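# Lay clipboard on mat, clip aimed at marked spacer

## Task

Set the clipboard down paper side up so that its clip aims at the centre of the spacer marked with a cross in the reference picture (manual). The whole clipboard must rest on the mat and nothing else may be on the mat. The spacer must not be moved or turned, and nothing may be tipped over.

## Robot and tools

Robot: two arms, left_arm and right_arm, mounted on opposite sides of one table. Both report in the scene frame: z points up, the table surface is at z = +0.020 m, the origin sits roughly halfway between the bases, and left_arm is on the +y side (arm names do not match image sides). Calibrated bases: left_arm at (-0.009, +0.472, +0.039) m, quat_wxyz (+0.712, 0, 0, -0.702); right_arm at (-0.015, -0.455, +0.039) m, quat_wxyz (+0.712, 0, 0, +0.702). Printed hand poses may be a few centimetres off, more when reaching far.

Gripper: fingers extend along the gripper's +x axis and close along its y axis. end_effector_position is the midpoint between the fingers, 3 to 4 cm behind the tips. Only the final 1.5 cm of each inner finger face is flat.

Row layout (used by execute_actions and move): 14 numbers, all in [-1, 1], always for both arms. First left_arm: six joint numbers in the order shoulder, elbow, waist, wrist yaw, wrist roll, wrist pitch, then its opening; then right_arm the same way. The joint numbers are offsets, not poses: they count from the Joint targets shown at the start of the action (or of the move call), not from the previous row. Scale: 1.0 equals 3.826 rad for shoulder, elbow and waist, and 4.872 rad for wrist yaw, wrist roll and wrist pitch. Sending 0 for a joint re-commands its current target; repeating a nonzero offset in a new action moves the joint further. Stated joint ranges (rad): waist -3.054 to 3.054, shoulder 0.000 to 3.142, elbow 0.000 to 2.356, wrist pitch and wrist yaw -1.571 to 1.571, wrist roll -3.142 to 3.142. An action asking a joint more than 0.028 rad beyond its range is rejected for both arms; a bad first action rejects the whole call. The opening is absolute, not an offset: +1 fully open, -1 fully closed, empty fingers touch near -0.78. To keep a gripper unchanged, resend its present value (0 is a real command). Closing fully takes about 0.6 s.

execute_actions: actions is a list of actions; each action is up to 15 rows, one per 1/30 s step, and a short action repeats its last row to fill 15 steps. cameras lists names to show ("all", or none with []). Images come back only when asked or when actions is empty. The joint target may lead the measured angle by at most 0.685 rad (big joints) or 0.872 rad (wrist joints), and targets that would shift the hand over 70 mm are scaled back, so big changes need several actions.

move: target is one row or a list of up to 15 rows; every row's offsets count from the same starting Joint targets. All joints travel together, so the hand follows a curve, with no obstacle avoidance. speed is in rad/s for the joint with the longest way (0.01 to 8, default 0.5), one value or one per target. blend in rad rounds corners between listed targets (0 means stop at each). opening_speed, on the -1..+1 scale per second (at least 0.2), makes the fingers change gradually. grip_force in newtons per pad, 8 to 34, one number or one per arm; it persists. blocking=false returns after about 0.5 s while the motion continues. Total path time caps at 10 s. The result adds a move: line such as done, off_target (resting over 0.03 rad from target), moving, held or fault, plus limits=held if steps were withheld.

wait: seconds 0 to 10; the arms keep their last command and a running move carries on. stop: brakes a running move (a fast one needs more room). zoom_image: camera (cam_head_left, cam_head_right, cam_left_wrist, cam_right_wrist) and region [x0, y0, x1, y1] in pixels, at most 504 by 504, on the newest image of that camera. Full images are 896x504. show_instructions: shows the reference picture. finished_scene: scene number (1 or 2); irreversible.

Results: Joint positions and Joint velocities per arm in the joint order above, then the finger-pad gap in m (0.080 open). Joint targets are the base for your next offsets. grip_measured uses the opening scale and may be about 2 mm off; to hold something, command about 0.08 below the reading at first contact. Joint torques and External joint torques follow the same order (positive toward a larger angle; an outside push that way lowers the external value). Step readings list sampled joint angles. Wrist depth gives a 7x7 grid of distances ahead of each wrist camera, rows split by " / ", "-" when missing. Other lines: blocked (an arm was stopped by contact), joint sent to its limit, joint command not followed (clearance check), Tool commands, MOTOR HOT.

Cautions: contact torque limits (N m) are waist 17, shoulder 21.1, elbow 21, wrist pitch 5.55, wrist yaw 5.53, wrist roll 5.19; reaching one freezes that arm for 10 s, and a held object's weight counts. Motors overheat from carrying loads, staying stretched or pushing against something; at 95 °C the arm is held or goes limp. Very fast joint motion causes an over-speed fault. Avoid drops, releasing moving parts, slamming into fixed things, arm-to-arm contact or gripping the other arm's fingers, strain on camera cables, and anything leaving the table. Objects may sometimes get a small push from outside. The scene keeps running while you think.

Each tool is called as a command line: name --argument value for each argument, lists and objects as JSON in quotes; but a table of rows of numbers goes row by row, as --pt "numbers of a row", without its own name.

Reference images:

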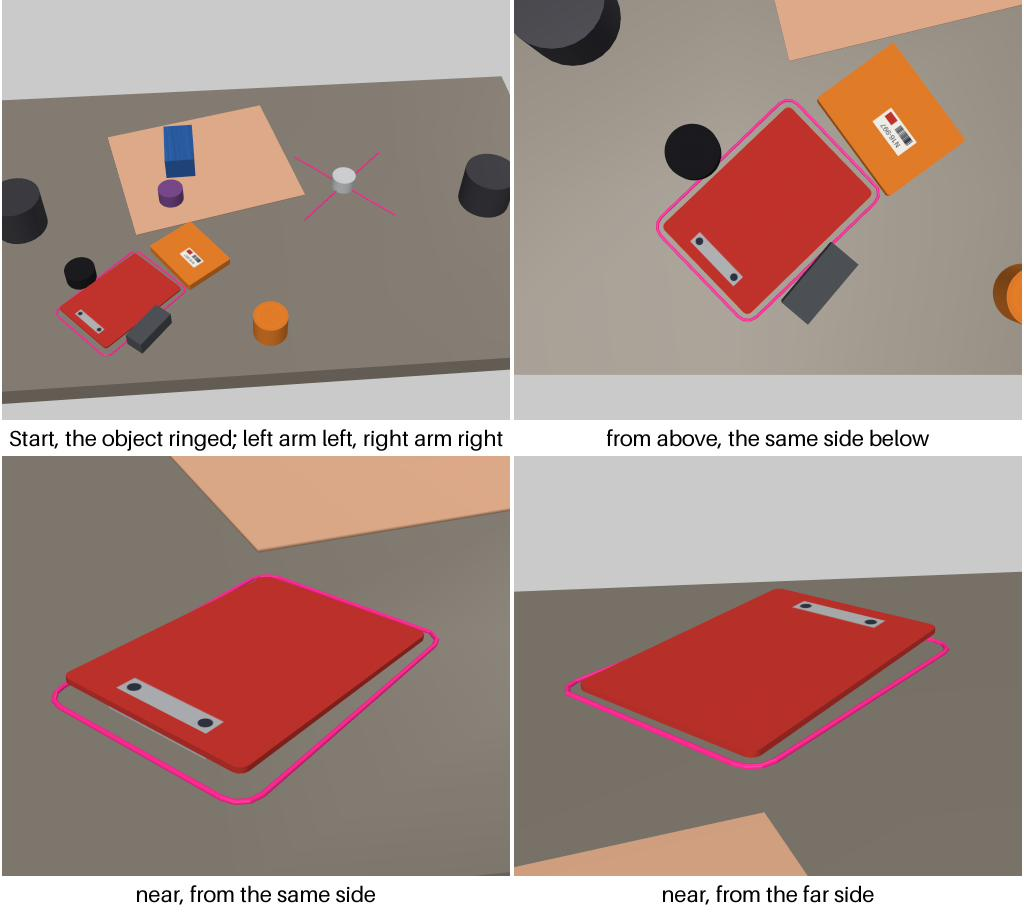

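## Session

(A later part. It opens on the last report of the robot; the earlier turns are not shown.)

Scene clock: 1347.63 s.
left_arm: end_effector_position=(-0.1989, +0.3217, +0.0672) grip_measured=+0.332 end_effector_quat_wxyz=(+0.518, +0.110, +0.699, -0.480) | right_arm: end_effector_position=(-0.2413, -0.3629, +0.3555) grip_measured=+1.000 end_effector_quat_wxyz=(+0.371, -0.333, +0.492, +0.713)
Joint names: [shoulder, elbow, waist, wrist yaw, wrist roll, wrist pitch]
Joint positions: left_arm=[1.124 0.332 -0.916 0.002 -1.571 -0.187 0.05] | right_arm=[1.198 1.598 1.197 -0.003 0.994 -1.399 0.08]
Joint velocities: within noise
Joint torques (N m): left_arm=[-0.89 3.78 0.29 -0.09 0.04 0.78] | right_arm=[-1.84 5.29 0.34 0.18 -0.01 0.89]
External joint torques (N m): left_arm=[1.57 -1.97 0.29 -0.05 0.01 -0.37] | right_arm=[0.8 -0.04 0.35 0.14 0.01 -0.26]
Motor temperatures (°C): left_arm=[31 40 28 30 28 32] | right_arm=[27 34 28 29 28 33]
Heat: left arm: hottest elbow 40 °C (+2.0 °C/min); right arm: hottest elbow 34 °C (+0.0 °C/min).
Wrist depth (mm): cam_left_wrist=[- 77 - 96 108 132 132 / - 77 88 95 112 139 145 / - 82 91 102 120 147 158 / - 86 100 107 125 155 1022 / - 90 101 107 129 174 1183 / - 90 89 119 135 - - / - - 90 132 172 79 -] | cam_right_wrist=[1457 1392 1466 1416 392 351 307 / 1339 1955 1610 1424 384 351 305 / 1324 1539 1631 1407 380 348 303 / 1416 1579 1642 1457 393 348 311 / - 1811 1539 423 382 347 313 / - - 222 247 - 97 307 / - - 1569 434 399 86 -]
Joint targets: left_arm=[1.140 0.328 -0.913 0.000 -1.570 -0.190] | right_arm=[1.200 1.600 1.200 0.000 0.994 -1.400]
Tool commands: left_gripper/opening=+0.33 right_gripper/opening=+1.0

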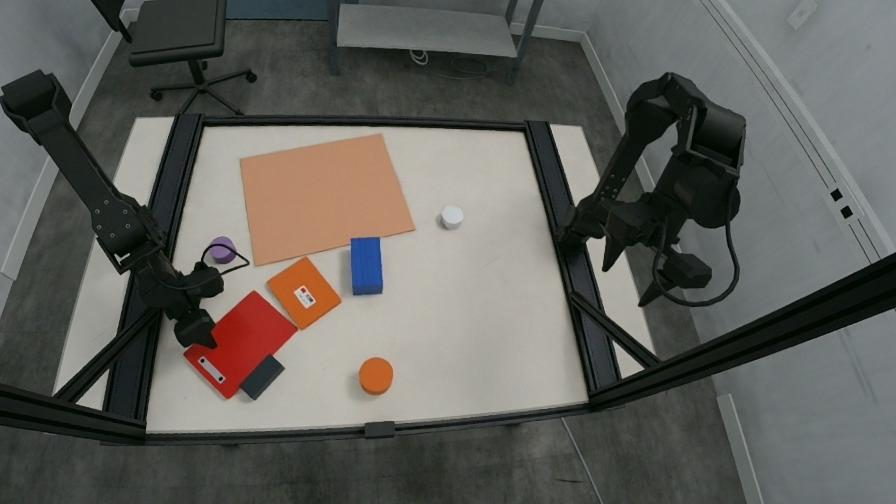

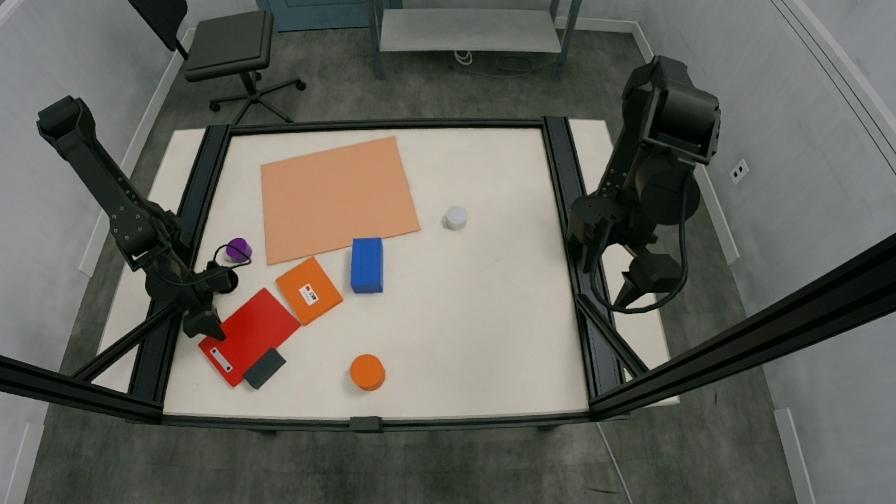

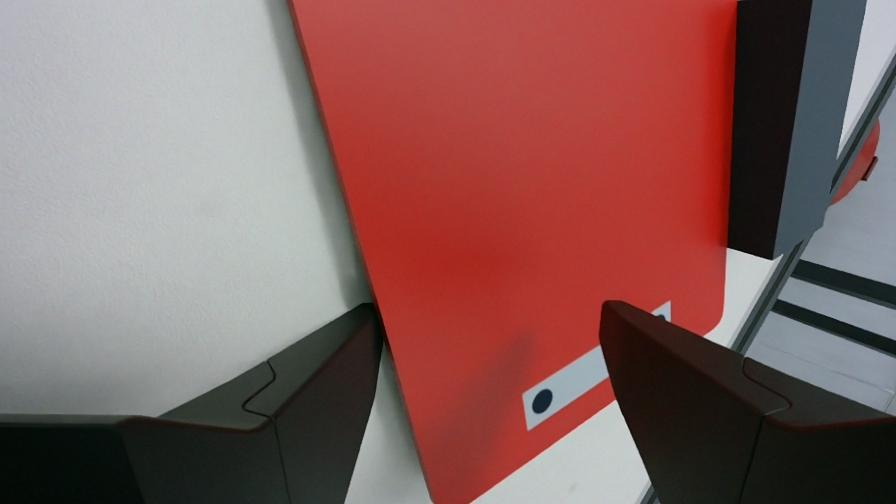

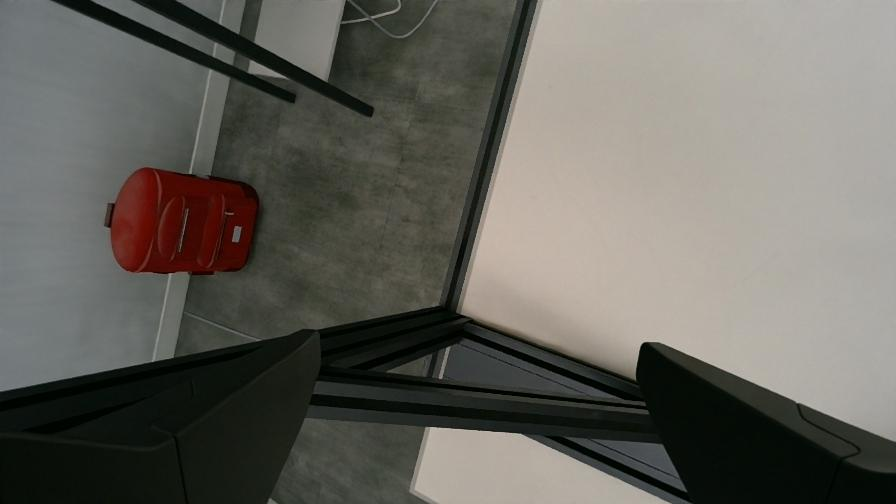

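move --target '[-0.0421, 0.0029, 0, 0, 0, -0.0136, 0.33, 0,0,0,0,0,0,1.0]' --speed 0.12 --cameras '["cam_left_wrist", "cam_head_left"]'

Scene clock: 1384.27 s.
left_arm: end_effector_position=(-0.1963, +0.3237, +0.0888) grip_measured=+0.332 end_effector_quat_wxyz=(+0.502, +0.086, +0.702, -0.498) | right_arm: end_effector_position=(-0.2413, -0.3629, +0.3555) grip_measured=+1.000 end_effector_quat_wxyz=(+0.371, -0.333, +0.492, +0.713)
Joint names: [shoulder, elbow, waist, wrist yaw, wrist roll, wrist pitch]
Joint positions: left_arm=[0.987 0.332 -0.916 0.002 -1.571 -0.256 0.05] | right_arm=[1.198 1.598 1.197 -0.003 0.994 -1.399 0.08]
Joint torques (N m): left_arm=[-3.31 5.21 0.3 -0.09 0.04 1.04] | right_arm=[-1.84 5.29 0.35 0.17 0 0.89]
External joint torques (N m): left_arm=[-1.35 -0.97 0.3 -0.05 0.01 -0.2] | right_arm=[0.79 -0.07 0.35 0.14 0.02 -0.28]
Heat: left arm: hottest elbow 41 °C (+1.0 °C/min); right arm: hottest elbow 34 °C (+0.0 °C/min).
Wrist depth (mm): cam_left_wrist=[- 94 104 119 138 158 251 / - 95 104 123 143 168 1592 / - 100 111 125 156 179 1510 / - 106 117 134 167 240 881 / - 106 116 140 165 1435 890 / - - 89 146 195 - - / - - 81 180 217 79 -] | cam_right_wrist=[- 1449 1432 1432 385 352 314 / - 1676 1559 1432 385 - 315 / 1449 1610 1631 1384 381 348 315 / 1664 1589 1599 1392 383 354 316 / - 1852 1559 374 387 352 313 / - - 99 - - 97 313 / - - 1569 453 390 86 -]
Joint targets: left_arm=[0.978 0.339 -0.913 0.000 -1.570 -0.257] | right_arm=[1.200 1.600 1.200 0.000 0.994 -1.400]
move: done
Images, in order (width x height): cam_head_left 896x504, cam_left_wrist 896x504.

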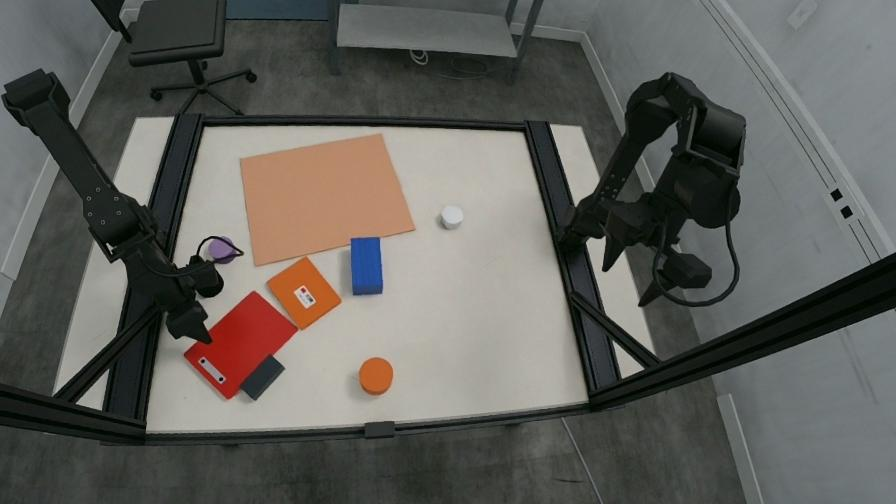

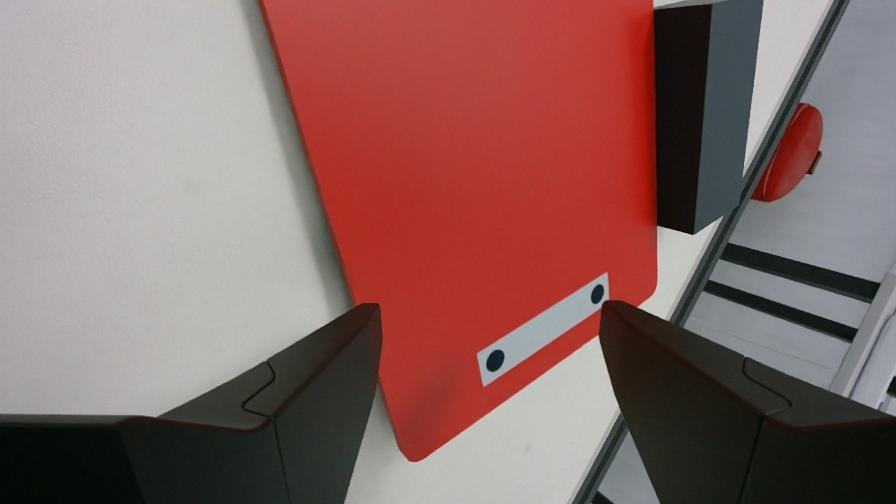

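move --pt "0.0096 0.0118 0 0 0 -0.0263 0.33 0 0 0 0 0 0 1.0" --pt "0.0269 -0.0086 0 0 0 0.0014 0.33 0 0 0 0 0 0 1.0" --pt "0.0604 0.0120 0 0 0 0.0150 0.33 0 0 0 0 0 0 1.0" --speed '[0.3, 0.2, 0.12]' --cameras '["cam_left_wrist"]'

zoom_image --camera "cam_left_wrist" --region '[280, 230, 480, 400]'

Scene clock: 1474.93 s.
left_arm: end_effector_position=(-0.2075, +0.3149, +0.0678) grip_measured=+0.332 end_effector_quat_wxyz=(+0.523, +0.117, +0.698, -0.475) | right_arm: end_effector_position=(-0.2413, -0.3629, +0.3555) grip_measured=+1.000 end_effector_quat_wxyz=(+0.371, -0.333, +0.492, +0.713)
Joint names: [shoulder, elbow, waist, wrist yaw, wrist roll, wrist pitch]
Joint positions: left_arm=[1.197 0.382 -0.916 0.002 -1.571 -0.184 0.05] | right_arm=[1.198 1.598 1.197 -0.003 0.994 -1.399 0.08]
Joint torques (N m): left_arm=[-1.79 4.37 0.29 -0.1 0.04 0.99] | right_arm=[-1.84 5.31 0.33 0.17 0 0.89]
External joint torques (N m): left_arm=[1.14 -1.37 0.3 -0.05 0.01 -0.17] | right_arm=[0.79 -0.03 0.33 0.14 0.02 -0.27]
Motor temperatures (°C): left_arm=[32 45 28 30 28 33] | right_arm=[27 34 28 29 28 33]
Heat: left arm: hottest elbow 45 °C (+1.0 °C/min); right arm: hottest elbow 34 °C (+0.0 °C/min).
Wrist depth (mm): cam_left_wrist=[- 78 - 95 108 129 130 / - 78 88 94 111 134 137 / - 83 91 101 118 145 154 / - 87 99 106 123 155 223 / - 91 101 107 127 168 1294 / - 91 89 118 135 - - / - - 90 132 172 79 -] | cam_right_wrist=[1238 1539 1424 1484 373 357 317 / 1502 1722 1589 1466 389 351 317 / - 1599 1559 1440 395 344 314 / 1399 1569 1579 1457 389 356 312 / 1579 1852 1559 385 - 365 313 / - - 99 - - 97 307 / - - 1530 434 388 86 -]
Joint targets: left_arm=[1.210 0.385 -0.913 0.000 -1.570 -0.184] | right_arm=[1.200 1.600 1.200 0.000 0.994 -1.400]
move: done
Images, in order (width x height): cam_left_wrist 896x504.

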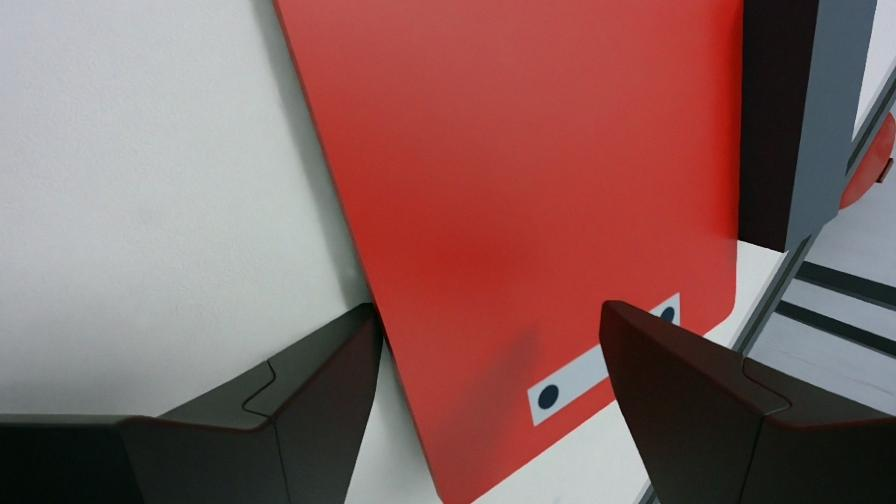

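Scaled by 2.520 from the camera's 896x504 image, which has a finer 1280x720 frame.

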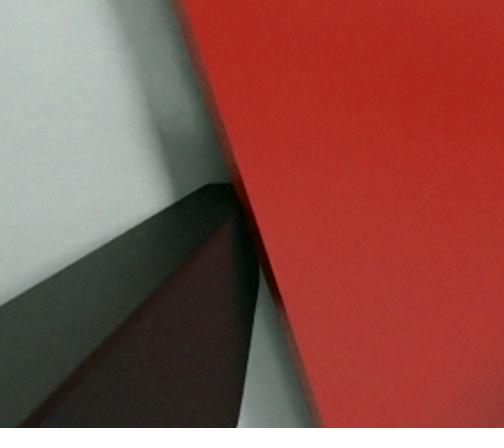

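move --pt "0 0 0 0 0 -0.0053 0.33 0 0 0 0 0 0 1.0" --pt "0 -0.0065 0 0 0 -0.0053 0.33 0 0 0 0 0 0 1.0" --pt "0.0149 0.0051 0 0 0 0.0019 0.33 0 0 0 0 0 0 1.0" --speed '[0.1, 0.1, 0.08]' --cameras '["cam_left_wrist"]'

zoom_image --camera "cam_left_wrist" --region '[280, 230, 480, 400]'

Scene clock: 1495.60 s.
left_arm: end_effector_position=(-0.2138, +0.3099, +0.0670) grip_measured=+0.332 end_effector_quat_wxyz=(+0.525, +0.119, +0.697, -0.473) | right_arm: end_effector_position=(-0.2413, -0.3629, +0.3555) grip_measured=+1.000 end_effector_quat_wxyz=(+0.371, -0.333, +0.492, +0.713)
Joint names: [shoulder, elbow, waist, wrist yaw, wrist roll, wrist pitch]
Joint positions: left_arm=[1.246 0.41 -0.916 0.002 -1.571 -0.171 0.05] | right_arm=[1.198 1.598 1.197 -0.003 0.994 -1.399 0.08]
Joint torques (N m): left_arm=[-1.16 3.37 0.3 -0.09 0.03 0.72] | right_arm=[-1.84 5.29 0.34 0.17 -0.01 0.89]
External joint torques (N m): left_arm=[2.06 -2.31 0.27 -0.04 0.01 -0.42] | right_arm=[0.81 -0.05 0.33 0.14 0.02 -0.26]
Heat: left arm: hottest elbow 44 °C (-1.0 °C/min); right arm: hottest elbow 34 °C (+0.0 °C/min).
Wrist depth (mm): cam_left_wrist=[- 78 - 95 107 128 128 / - 78 88 94 111 133 137 / - 83 91 101 118 144 152 / - 87 99 106 123 152 219 / - 91 100 106 126 163 1728 / - 91 89 117 134 - - / - - 90 132 171 79 -] | cam_right_wrist=[1296 1520 1424 1432 382 350 317 / 1392 1710 1631 1502 395 351 316 / 1399 1631 1599 1399 392 346 316 / 1361 1620 1599 1424 397 347 317 / 1559 1939 1549 417 400 345 322 / 174 - 98 252 - 97 312 / - - 1530 437 391 86 -]
Joint targets: left_arm=[1.267 0.405 -0.913 0.000 -1.570 -0.174] | right_arm=[1.200 1.600 1.200 0.000 0.994 -1.400]
move: done
Images, in order (width x height): cam_left_wrist 896x504.

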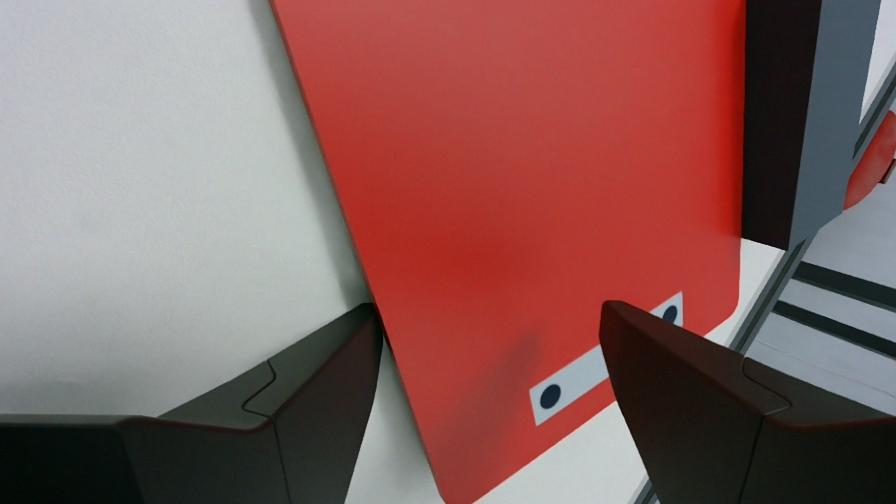

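Scaled by 2.520 from the camera's 896x504 image, which has a finer 1280x720 frame.

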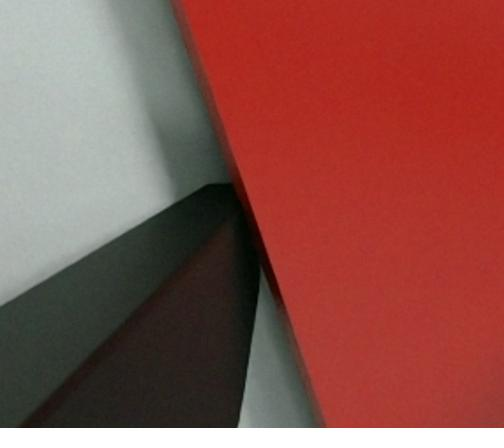

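move --pt "-0.0200 0.0 0 0 0 -0.020 0.33 0 0 0 0 0 0 1.0" --pt "-0.0700 0.0250 0 0 0 -0.080 0.33 0 0 0 0 0 0 1.0" --speed 0.5 --blend '[0.02, 0]' --cameras '["cam_head_left", "cam_left_wrist"]'

zoom_image --camera "cam_head_left" --region '[170, 270, 310, 410]'

Scene clock: 1633.37 s.
left_arm: end_effector_position=(-0.1848, +0.3328, +0.1043) grip_measured=+0.332 end_effector_quat_wxyz=(+0.542, +0.145, +0.693, -0.453) | right_arm: end_effector_position=(-0.2413, -0.3629, +0.3555) grip_measured=+1.000 end_effector_quat_wxyz=(+0.371, -0.333, +0.492, +0.713)
Joint names: [shoulder, elbow, waist, wrist yaw, wrist roll, wrist pitch]
Joint positions: left_arm=[1.007 0.49 -0.916 0.002 -1.571 -0.563 0.05] | right_arm=[1.198 1.598 1.197 -0.003 0.994 -1.399 0.08]
Joint torques (N m): left_arm=[-3.54 5.57 0.29 -0.09 0.03 0.8] | right_arm=[-1.83 5.31 0.35 0.17 0 0.89]
External joint torques (N m): left_arm=[-1.41 -0.63 0.31 -0.05 0.01 -0.23] | right_arm=[0.8 -0.06 0.33 0.15 0.02 -0.28]
Heat: left arm: hottest elbow 41 °C (-1.0 °C/min); right arm: hottest elbow 34 °C (+0.0 °C/min).
Wrist depth (mm): cam_left_wrist=[- 111 120 131 146 168 169 / - 116 127 136 153 180 181 / - 118 134 145 160 188 254 / 115 124 139 154 170 200 1038 / 120 128 138 164 171 235 - / 124 - 89 176 176 - - / - - 82 192 222 80 -] | cam_right_wrist=[- 1213 1530 1432 392 353 318 / - 1710 1569 1457 368 350 316 / 1493 1610 1631 1466 387 350 313 / 1376 1579 1664 1384 387 354 317 / 1722 1824 1559 418 381 346 313 / - - 99 - - 97 304 / - - 1502 429 - 86 -]
Joint targets: left_arm=[0.999 0.500 -0.913 0.000 -1.570 -0.564] | right_arm=[1.200 1.600 1.200 0.000 0.994 -1.400]
move: done
Images, in order (width x height): cam_head_left 896x504, cam_left_wrist 896x504.

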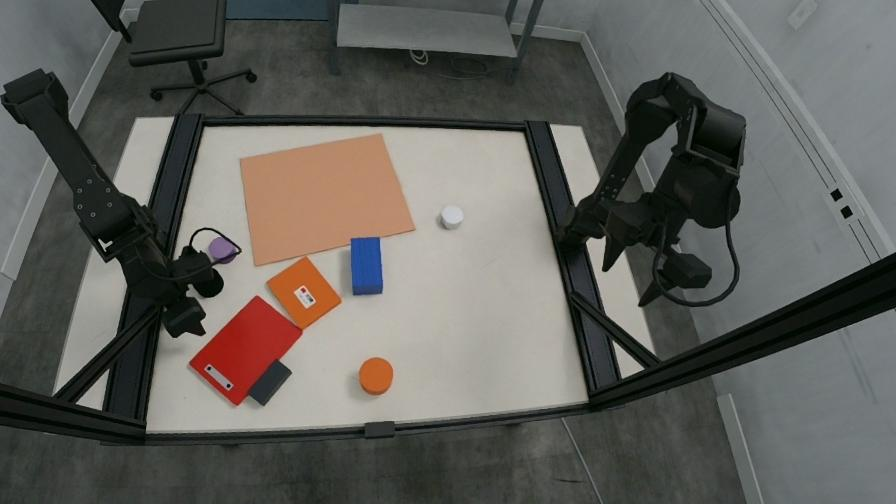

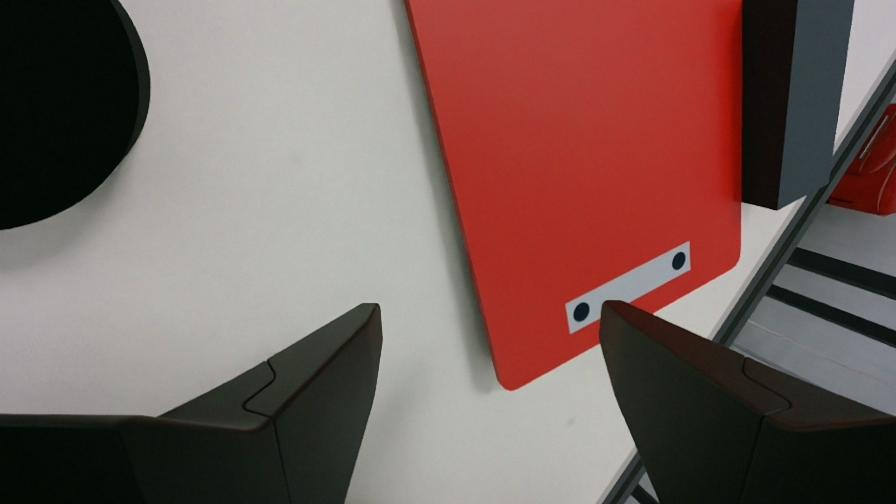

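Scaled by 3.600 from the camera's 896x504 image, which has a finer 1280x720 frame.

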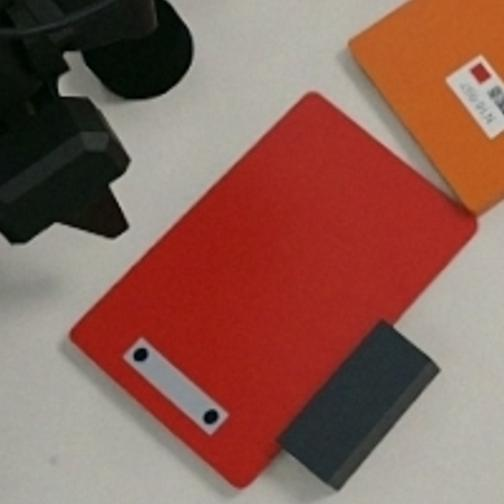

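move --pt "0.2090 0.1887 0.0326 0 0.3032 -0.0903 0.55 0 0 0 0 0 0 1.0" --speed 1.0 --cameras '["cam_left_wrist"]'

Scene clock: 1770.80 s.
left_arm: end_effector_position=(-0.2286, +0.2483, +0.0999) grip_measured=+0.548 end_effector_quat_wxyz=(+0.303, +0.639, +0.306, -0.637) | right_arm: end_effector_position=(-0.2413, -0.3629, +0.3555) grip_measured=+1.000 end_effector_quat_wxyz=(+0.371, -0.333, +0.492, +0.713)
Joint names: [shoulder, elbow, waist, wrist yaw, wrist roll, wrist pitch]
Joint positions: left_arm=[1.785 1.212 -0.791 0.002 -0.097 -1.003 0.06] | right_arm=[1.198 1.598 1.197 -0.003 0.994 -1.399 0.08]
Joint torques (N m): left_arm=[-6.88 4.8 0.26 -0.06 0.11 0.01] | right_arm=[-1.85 5.31 0.33 0.17 -0.01 0.89]
External joint torques (N m): left_arm=[0.22 -0.64 0.26 -0.05 0.11 -0.3] | right_arm=[0.81 -0.05 0.34 0.13 0.01 -0.26]
Heat: left arm: hottest elbow 49 °C (+1.0 °C/min); right arm: hottest elbow 34 °C (+0.0 °C/min). Fold the left arm in close to its base, or ease its load, before you think long.
Wrist depth (mm): cam_left_wrist=[- 121 118 116 114 112 120 / - 127 125 121 120 118 117 / - 133 131 130 127 125 126 / - 144 142 137 135 133 145 / - 155 146 147 143 138 155 / - - 93 157 154 77 - / - - 94 177 178 78 -] | cam_right_wrist=[- 1276 1440 1392 389 370 310 / 1530 1798 1599 1416 378 350 316 / 1361 1559 1653 1432 397 343 317 / 1475 1589 1599 1475 403 350 313 / 1549 1824 1579 414 387 340 314 / - - 98 249 - 97 309 / - - 1559 428 - 86 -]
Joint targets: left_arm=[1.799 1.222 -0.788 0.000 -0.093 -1.004] | right_arm=[1.200 1.600 1.200 0.000 0.994 -1.400]
MOTOR HOT: the elbow of the left arm reports 49 °C; the controller stops that arm at 95 °C. To cool a motor, set the load down, stop pushing, or move to a pose that needs little force.
move: done
Images, in order (width x height): cam_left_wrist 896x504.

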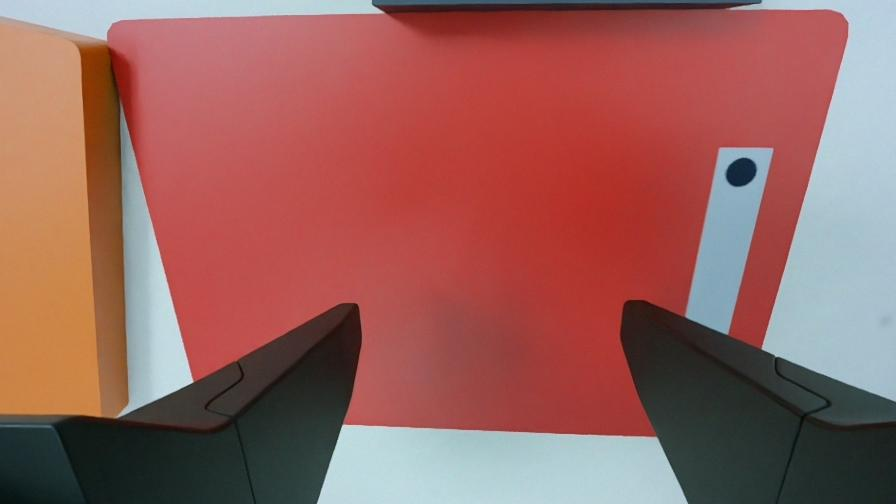

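move --pt "0 0 0 0 0.3218 0 0.55 0 0 0 0 0 0 1.0" --pt "0.0157 -0.0321 0 0 0.3218 0.0350 0.55 0 0 0 0 0 0 1.0" --pt "-0.0107 -0.0659 0 0 0.3218 0.0408 0.55 0 0 0 0 0 0 1.0" --speed '[1.2, 0.2, 0.1]' --cameras '["cam_left_wrist", "cam_head_left"]'

Scene clock: 1804.50 s.
left_arm: end_effector_position=(-0.2157, +0.2613, +0.0675) grip_measured=+0.548 end_effector_quat_wxyz=(-0.220, +0.660, -0.249, -0.674) | right_arm: end_effector_position=(-0.2413, -0.3629, +0.3555) grip_measured=+1.000 end_effector_quat_wxyz=(+0.371, -0.333, +0.492, +0.713)
Joint names: [shoulder, elbow, waist, wrist yaw, wrist roll, wrist pitch]
Joint positions: left_arm=[1.731 1.006 -0.791 0.001 1.471 -0.8 0.06] | right_arm=[1.198 1.598 1.197 -0.003 0.994 -1.399 0.08]
Joint torques (N m): left_arm=[-4.27 -0.02 0.26 0.02 0.14 -0.21] | right_arm=[-1.83 5.31 0.35 0.18 0 0.89]
External joint torques (N m): left_arm=[2.04 -5.12 0.22 -0.03 0.14 -0.56] | right_arm=[0.8 -0.04 0.35 0.15 0.02 -0.27]
Heat: left arm: hottest elbow 46 °C (-3.0 °C/min); right arm: hottest elbow 34 °C (+0.0 °C/min).
Wrist depth (mm): cam_left_wrist=[103 101 - 87 87 85 83 / 104 107 95 93 92 89 - / 105 111 100 98 98 96 103 / - 117 109 106 104 102 109 / - 118 112 115 111 106 116 / - - 93 121 118 77 - / - - 129 133 128 77 -] | cam_right_wrist=[- 1416 1407 1440 384 352 318 / - 1852 1589 1432 - 347 325 / - 1579 1620 1493 - 337 316 / 1361 1579 1620 1440 386 351 312 / - 1838 1569 413 377 357 318 / - - 98 - - 97 309 / - - 1559 434 388 86 -]
Joint targets: left_arm=[1.758 0.970 -0.788 0.000 1.475 -0.805] | right_arm=[1.200 1.600 1.200 0.000 0.994 -1.400]
MOTOR HOT: cleared for the motors of the left arm.
move: off_target (left_arm); left_arm: the elbow is farthest, 0.036 rad from its target
Images, in order (width x height): cam_head_left 896x504, cam_left_wrist 896x504.

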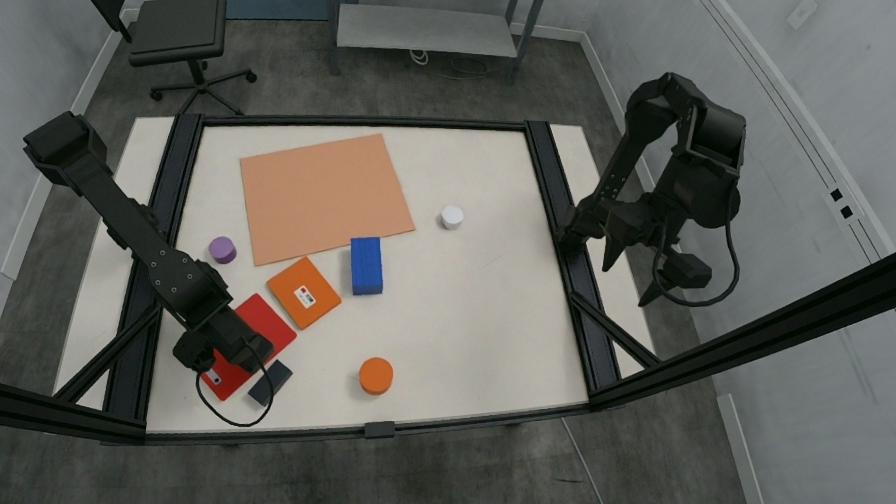

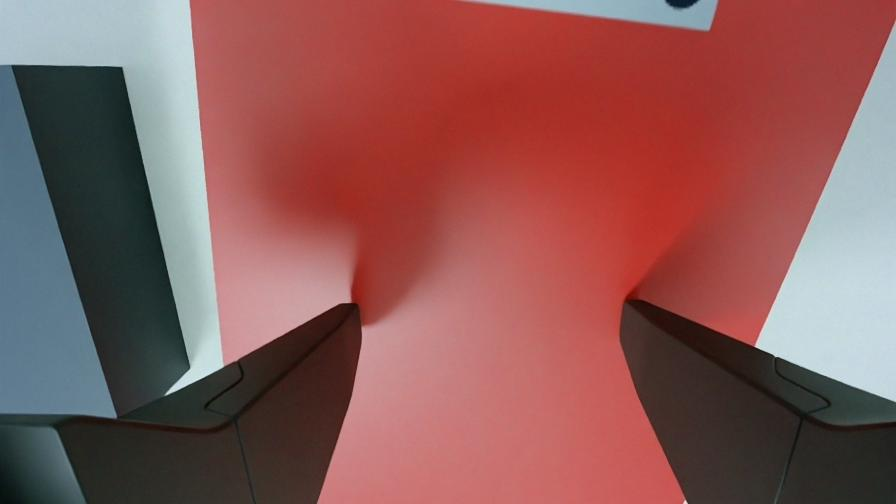

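move --pt "-0.0199 -0.0230 0 0 0 0.0025 0.55 0 0 0 0 0 0 1.0" --pt "-0.0369 0.0251 0 0 0 -0.0441 0.55 0 0 0 0 0 0 1.0" --pt "0.0740 0.1730 -0.0035 0 -0.0023 -0.0753 0.35 0 0 0 0 0 0 1.0" --speed '[0.12, 0.4, 0.8]' --blend '[0, 0.03, 0]' --cameras '["cam_left_wrist"]'

Scene clock: 1856.63 s.
left_arm: end_effector_position=(-0.2799, +0.1998, +0.1208) grip_measured=+0.353 end_effector_quat_wxyz=(-0.236, +0.667, -0.235, -0.667) | right_arm: end_effector_position=(-0.2413, -0.3629, +0.3555) grip_measured=+1.000 end_effector_quat_wxyz=(+0.371, -0.333, +0.492, +0.713)
Joint names: [shoulder, elbow, waist, wrist yaw, wrist roll, wrist pitch]
Joint positions: left_arm=[2.025 1.622 -0.798 0.001 1.466 -1.171 0.051] | right_arm=[1.198 1.598 1.197 -0.003 0.994 -1.399 0.08]
Joint torques (N m): left_arm=[-8.74 4.98 -0.39 0.03 -0.08 -0.03] | right_arm=[-1.84 5.3 0.34 0.17 0 0.89]
External joint torques (N m): left_arm=[0.23 -0.6 -0.33 -0.04 -0.08 -0.31] | right_arm=[0.72 -0.05 0.33 0.14 0.02 -0.29]
Motor temperatures (°C): left_arm=[33 40 28 30 28 29] | right_arm=[27 34 28 29 28 34]
Heat: left arm: hottest elbow 40 °C (-7.0 °C/min); right arm: hottest elbow 34 °C (+0.0 °C/min).
Wrist depth (mm): cam_left_wrist=[1003 141 142 142 142 140 132 / 150 149 149 146 149 148 139 / 157 157 157 131 158 151 147 / 167 166 166 137 165 158 157 / 174 176 172 147 172 167 168 / - - 91 184 186 - 178 / - - 201 203 199 75 -] | cam_right_wrist=[- 1407 1424 1449 - 354 318 / 1276 2002 1620 1475 385 350 316 / - 1511 1631 1449 375 349 318 / - 1530 1631 1361 397 345 315 / - 1811 1631 416 389 350 309 / - - 97 - - 97 310 / - - 1569 467 396 86 -]
Joint targets: left_arm=[2.041 1.632 -0.802 0.000 1.463 -1.172] | right_arm=[1.200 1.600 1.200 0.000 0.994 -1.400]
move: done
Images, in order (width x height): cam_left_wrist 896x504.

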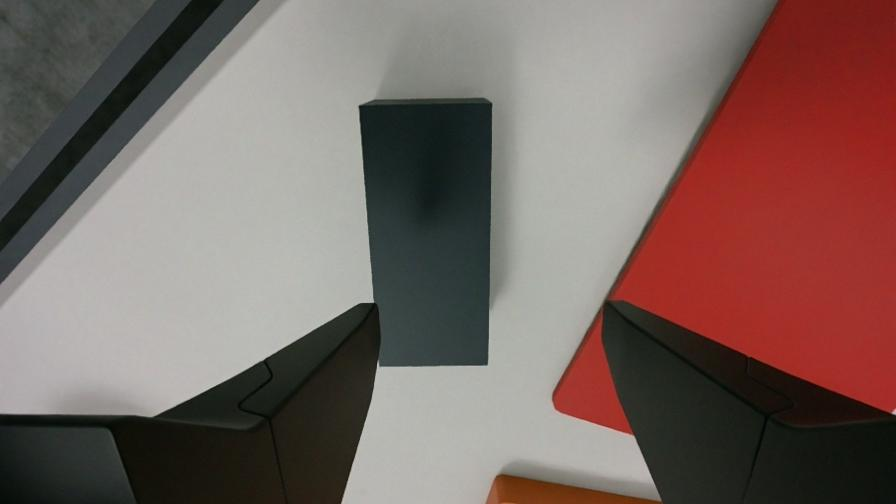

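move --pt "0.0102 0.0178 0.0013 0 0 -0.0040 0.35 0 0 0 0 0 0 1.0" --pt "0.0225 -0.0197 0.0013 0 0 0.0307 0.35 0 0 0 0 0 0 1.0" --pt "0.0225 -0.0197 0.0013 0 0 0.0307 -0.15 0 0 0 0 0 0 1.0" --pt "0.0102 0.0178 0.0013 0 0 -0.0040 -0.15 0 0 0 0 0 0 1.0" --pt "0.0672 0.1079 0.0050 0 0 -0.0307 -0.15 0 0 0 0 0 0 1.0" --pt "0.0736 0.0643 0.0050 0 0 0.0047 -0.15 0 0 0 0 0 0 1.0" --pt "0.0736 0.0643 0.0050 0 0 0.0047 0.4 0 0 0 0 0 0 1.0" --pt "0.0672 0.1079 0.0050 0 0 -0.0307 0.4 0 0 0 0 0 0 1.0" --speed '[0.4, 0.4, 0.5, 0.5, 0.6, 0.35, 0.5, 0.5]' --blend '[0.01, 0, 0, 0.05, 0.05, 0, 0, 0]' --opening_speed 1.2 --cameras '["cam_head_left", "cam_left_wrist"]'

Scene clock: 1907.23 s.
left_arm: end_effector_position=(-0.3186, +0.1529, +0.1118) grip_measured=+0.397 end_effector_quat_wxyz=(-0.238, +0.671, -0.224, -0.665) | right_arm: end_effector_position=(-0.2413, -0.3629, +0.3555) grip_measured=+1.000 end_effector_quat_wxyz=(+0.371, -0.333, +0.492, +0.713)
Joint names: [shoulder, elbow, waist, wrist yaw, wrist roll, wrist pitch]
Joint positions: left_arm=[2.308 2.035 -0.785 0.001 1.466 -1.32 0.053] | right_arm=[1.198 1.598 1.197 -0.003 0.994 -1.399 0.08]
Joint torques (N m): left_arm=[-14.15 4.99 0.23 0.04 -0.07 -0.09] | right_arm=[-1.85 5.3 0.35 0.18 0 0.89]
External joint torques (N m): left_arm=[-3.37 -0.64 0.23 -0.02 -0.07 -0.35] | right_arm=[0.72 -0.05 0.37 0.14 0.02 -0.29]
Motor temperatures (°C): left_arm=[40 44 28 29 27 29] | right_arm=[27 34 28 29 28 34]
Heat: left arm: hottest elbow 44 °C (+4.1 °C/min); right arm: hottest elbow 34 °C (+0.0 °C/min).
Wrist depth (mm): cam_left_wrist=[976 980 132 132 132 133 134 / 1014 1010 137 120 137 139 141 / 1090 144 145 118 145 148 147 / 154 151 153 124 153 156 152 / 160 160 158 132 135 163 160 / 168 - 93 175 173 - - / - - 180 185 187 77 -] | cam_right_wrist=[- 1244 1416 1432 399 337 319 / - 1620 1610 1440 387 356 317 / 1502 1664 1620 1440 384 347 315 / 1520 1620 1642 1440 393 348 314 / 1424 1838 1569 411 384 347 310 / - - 98 390 - 97 303 / - - 1539 434 408 86 -]
Joint targets: left_arm=[2.298 2.045 -0.783 0.000 1.463 -1.322] | right_arm=[1.200 1.600 1.200 0.000 0.994 -1.400]
move: done
Images, in order (width x height): cam_head_left 896x504, cam_left_wrist 896x504.

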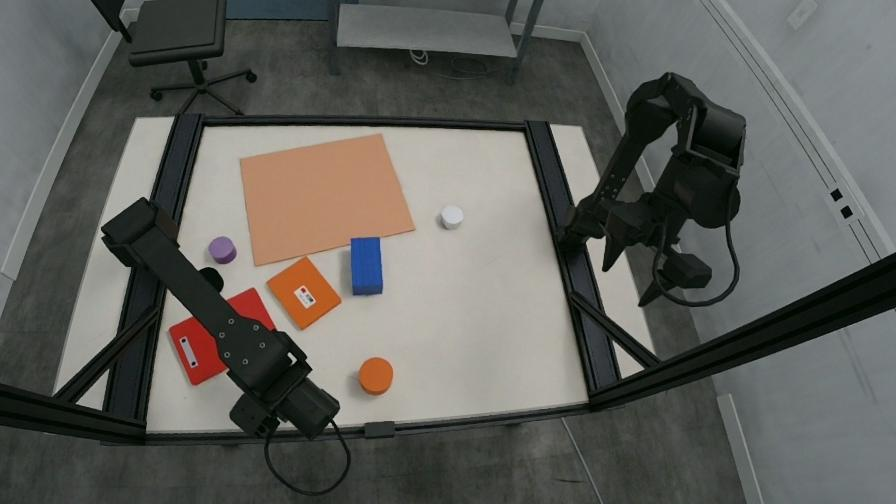

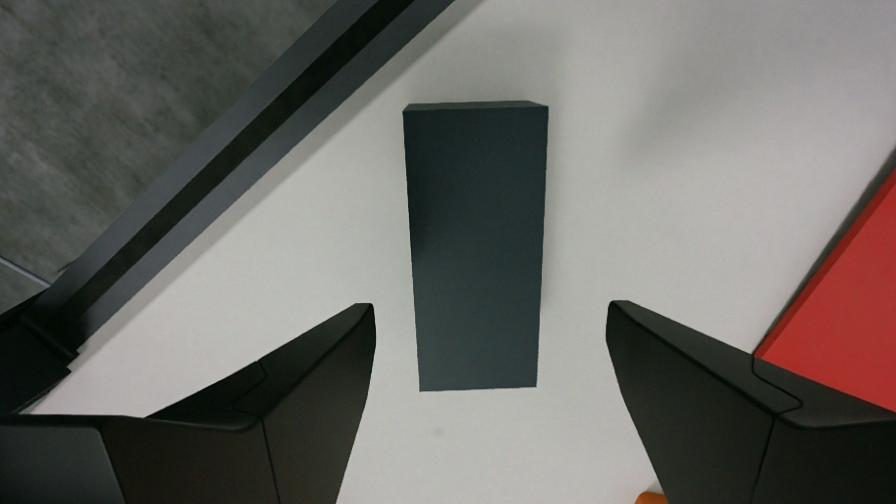

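move --pt "0.0065 -0.0436 0 0 0 0.0355 0.4 0 0 0 0 0 0 1.0" --pt "0.0065 -0.0436 0 0 0 0.0355 -0.15 0 0 0 0 0 0 1.0" --pt "0 0 0 0 0 0 -0.15 0 0 0 0 0 0 1.0" --pt "0.0332 0.0366 0.0983 0 0 -0.0030 -0.15 0 0 0 0 0 0 1.0" --pt "0.0354 0.0070 0.0983 0 0 0.0185 -0.15 0 0 0 0 0 0 1.0" --pt "0.0354 0.0070 0.0983 0 0 0.0185 0.4 0 0 0 0 0 0 1.0" --pt "0.0332 0.0366 0.0983 0 0 -0.0030 0.4 0 0 0 0 0 0 1.0" --pt "-0.1884 -0.2695 -0.0807 0 0.0123 0.0623 0.6 0 0 0 0 0 0 1.0" --speed '[0.5, 0.5, 0.5, 0.8, 0.35, 0.5, 0.5, 1.2]' --blend '[0, 0, 0.05, 0.04, 0, 0, 0.04, 0]' --opening_speed 1.4 --cameras '["cam_head_left", "cam_left_wrist"]'

Scene clock: 1991.63 s.
left_arm: end_effector_position=(-0.2374, +0.3466, +0.1079) grip_measured=+0.597 end_effector_quat_wxyz=(-0.349, +0.620, -0.342, -0.614) | right_arm: end_effector_position=(-0.2413, -0.3629, +0.3555) grip_measured=+1.000 end_effector_quat_wxyz=(+0.371, -0.333, +0.492, +0.713)
Joint names: [shoulder, elbow, waist, wrist yaw, wrist roll, wrist pitch]
Joint positions: left_arm=[1.588 1.024 -1.086 -0.002 1.519 -1.019 0.062] | right_arm=[1.198 1.598 1.197 -0.003 0.994 -1.399 0.08]
Joint torques (N m): left_arm=[-8.01 2.79 -0.61 0.12 0.13 0.15] | right_arm=[-1.83 5.31 0.33 0.17 -0.01 0.89]
External joint torques (N m): left_arm=[-2.45 -2.62 -0.57 0.06 0.13 -0.12] | right_arm=[0.78 -0.08 0.33 0.14 0.01 -0.3]
Motor temperatures (°C): left_arm=[55 43 28 29 27 28] | right_arm=[27 34 28 29 28 34]
Heat: left arm: hottest shoulder 55 °C (+9.1 °C/min); right arm: hottest elbow 34 °C (+0.0 °C/min). Fold the left arm in close to its base, or ease its load, before you think long.
Wrist depth (mm): cam_left_wrist=[132 133 134 133 134 116 - / 139 140 140 141 141 141 120 / - 149 145 146 145 147 143 / 158 155 144 143 143 147 157 / 165 166 149 153 151 98 167 / - - 96 165 165 89 - / - - 173 179 179 74 -] | cam_right_wrist=[1250 1416 1416 1457 399 344 317 / - 1676 1610 1449 395 352 317 / - 1620 1631 1579 - 341 313 / 1530 1589 1569 1432 390 347 316 / 1687 1811 1549 424 386 346 308 / - - 98 250 276 97 311 / - - 1559 1610 387 86 -]
Joint targets: left_arm=[1.577 1.014 -1.091 0.000 1.523 -1.018] | right_arm=[1.200 1.600 1.200 0.000 0.994 -1.400]
MOTOR HOT: the shoulder of the left arm reports 55 °C; the controller stops that arm at 95 °C. To cool a motor, set the load down, stop pushing, or move to a pose that needs little force.
move: done
Images, in order (width x height): cam_head_left 896x504, cam_left_wrist 896x504.

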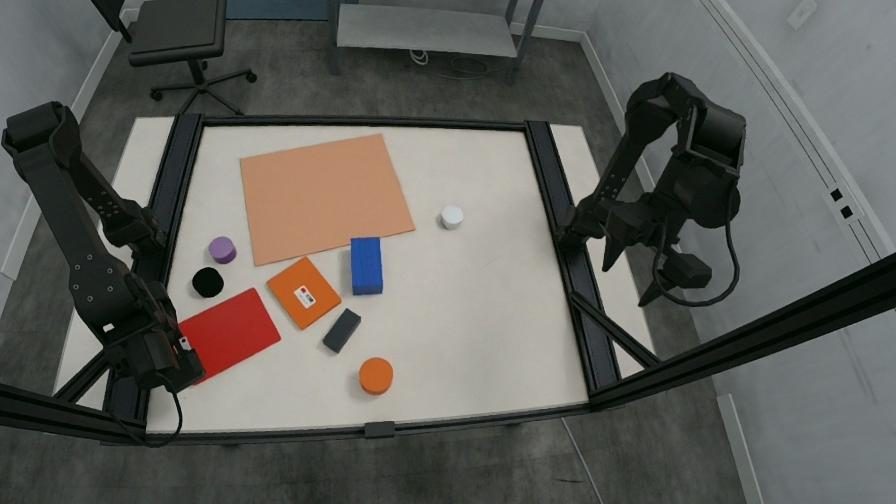

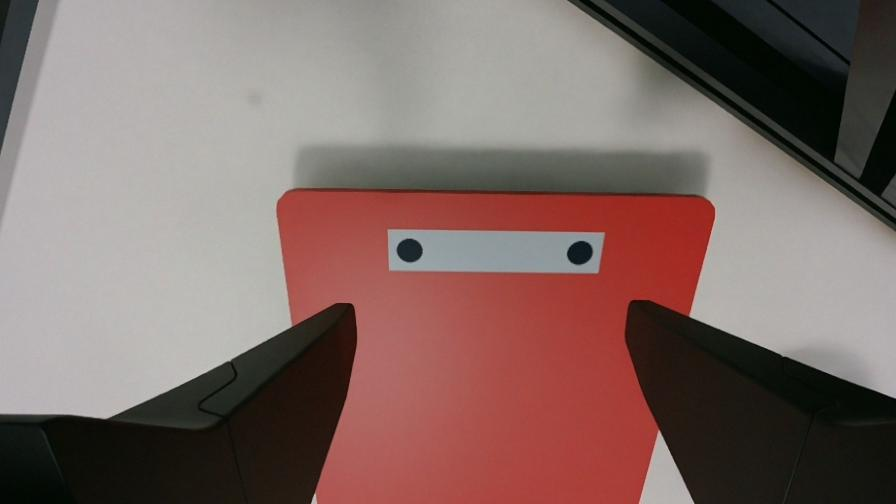

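move --pt "0.0205 -0.0372 0.0141 0 0.0092 0.0429 0.6 0 0 0 0 0 0 1.0" --pt "0.0823 0.0383 0.0107 0 -0.1331 0.0321 0.6 0 0 0 0 0 0 1.0" --pt "0.0966 0.0581 0.0371 0 -0.2557 0.0278 0.6 0 0 0 0 0 0 1.0" --speed '[0.3, 0.3, 0.3]' --blend '[0, 0.05, 0]' --cameras '["cam_head_left", "cam_left_wrist"]'

Scene clock: 2026.60 s.
left_arm: end_effector_position=(-0.2887, +0.2706, +0.0718) grip_measured=+0.598 end_effector_quat_wxyz=(+0.124, +0.685, +0.117, -0.708) | right_arm: end_effector_position=(-0.2413, -0.3629, +0.3555) grip_measured=+1.000 end_effector_quat_wxyz=(+0.371, -0.333, +0.492, +0.713)
Joint names: [shoulder, elbow, waist, wrist yaw, wrist roll, wrist pitch]
Joint positions: left_arm=[1.905 1.249 -0.96 0.005 0.283 -0.88 0.062] | right_arm=[1.198 1.598 1.197 -0.003 0.994 -1.399 0.08]
Joint torques (N m): left_arm=[-4.2 2.46 1.06 -0.14 -0.14 -0.02] | right_arm=[-1.83 5.29 0.34 0.17 0 0.9]
External joint torques (N m): left_arm=[3.68 -2.85 1.11 -0.17 -0.14 -0.4] | right_arm=[0.75 0 0.35 0.14 0.02 -0.25]
Motor temperatures (°C): left_arm=[47 42 28 29 27 29] | right_arm=[27 34 28 29 28 34]
Heat: left arm: hottest shoulder 47 °C (-5.0 °C/min); right arm: hottest elbow 34 °C (+0.0 °C/min).
Wrist depth (mm): cam_left_wrist=[102 - 102 102 101 100 100 / - 107 108 107 106 106 106 / 113 112 110 111 110 99 111 / 119 118 106 104 103 103 116 / 126 124 109 114 110 107 124 / - - 95 119 118 90 - / - - 125 131 128 79 -] | cam_right_wrist=[1303 1283 1407 1399 393 353 317 / - 1710 1599 1392 391 348 316 / - 1747 1599 1449 396 342 311 / - 1569 1589 1432 391 343 314 / - 1909 1530 394 387 342 309 / - - 98 249 - 97 313 / - - 1520 471 397 86 -]
Joint targets: left_arm=[1.947 1.236 -0.949 0.000 0.277 -0.882] | right_arm=[1.200 1.600 1.200 0.000 0.994 -1.400]
MOTOR HOT: cleared for the motors of the left arm.
move: off_target (left_arm); left_arm: the shoulder is farthest, 0.041 rad from its target
Images, in order (width x height): cam_head_left 896x504, cam_left_wrist 896x504.

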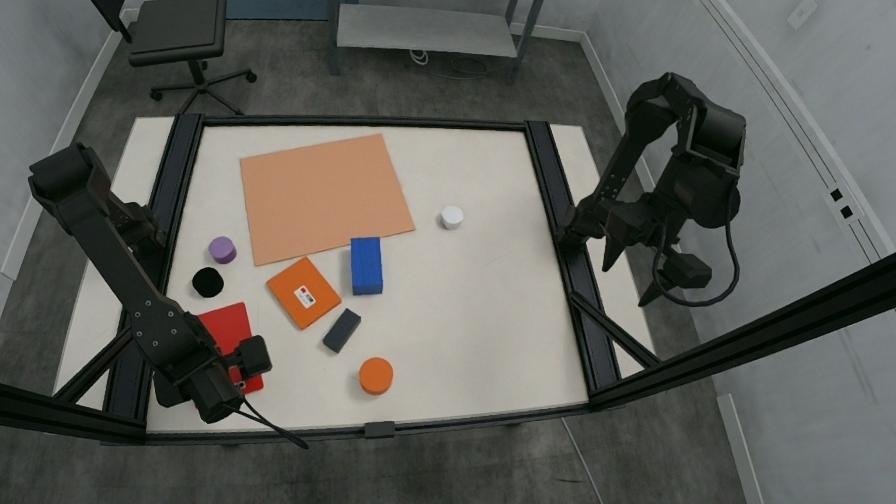

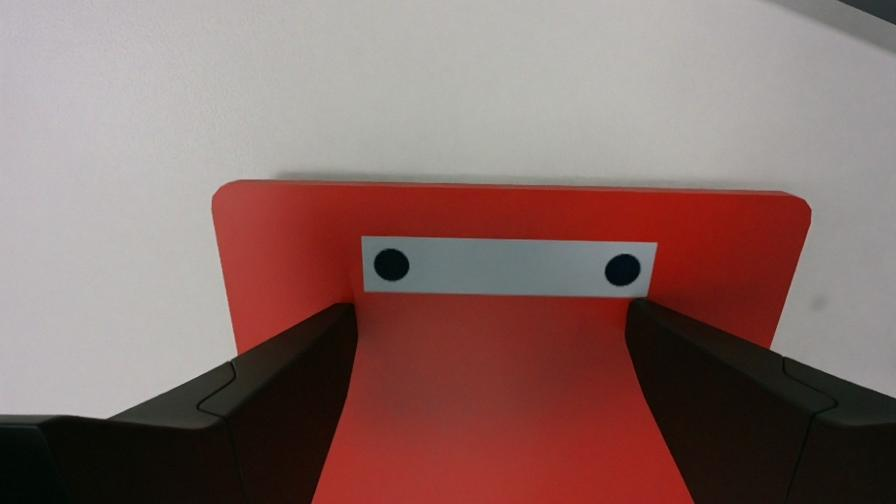

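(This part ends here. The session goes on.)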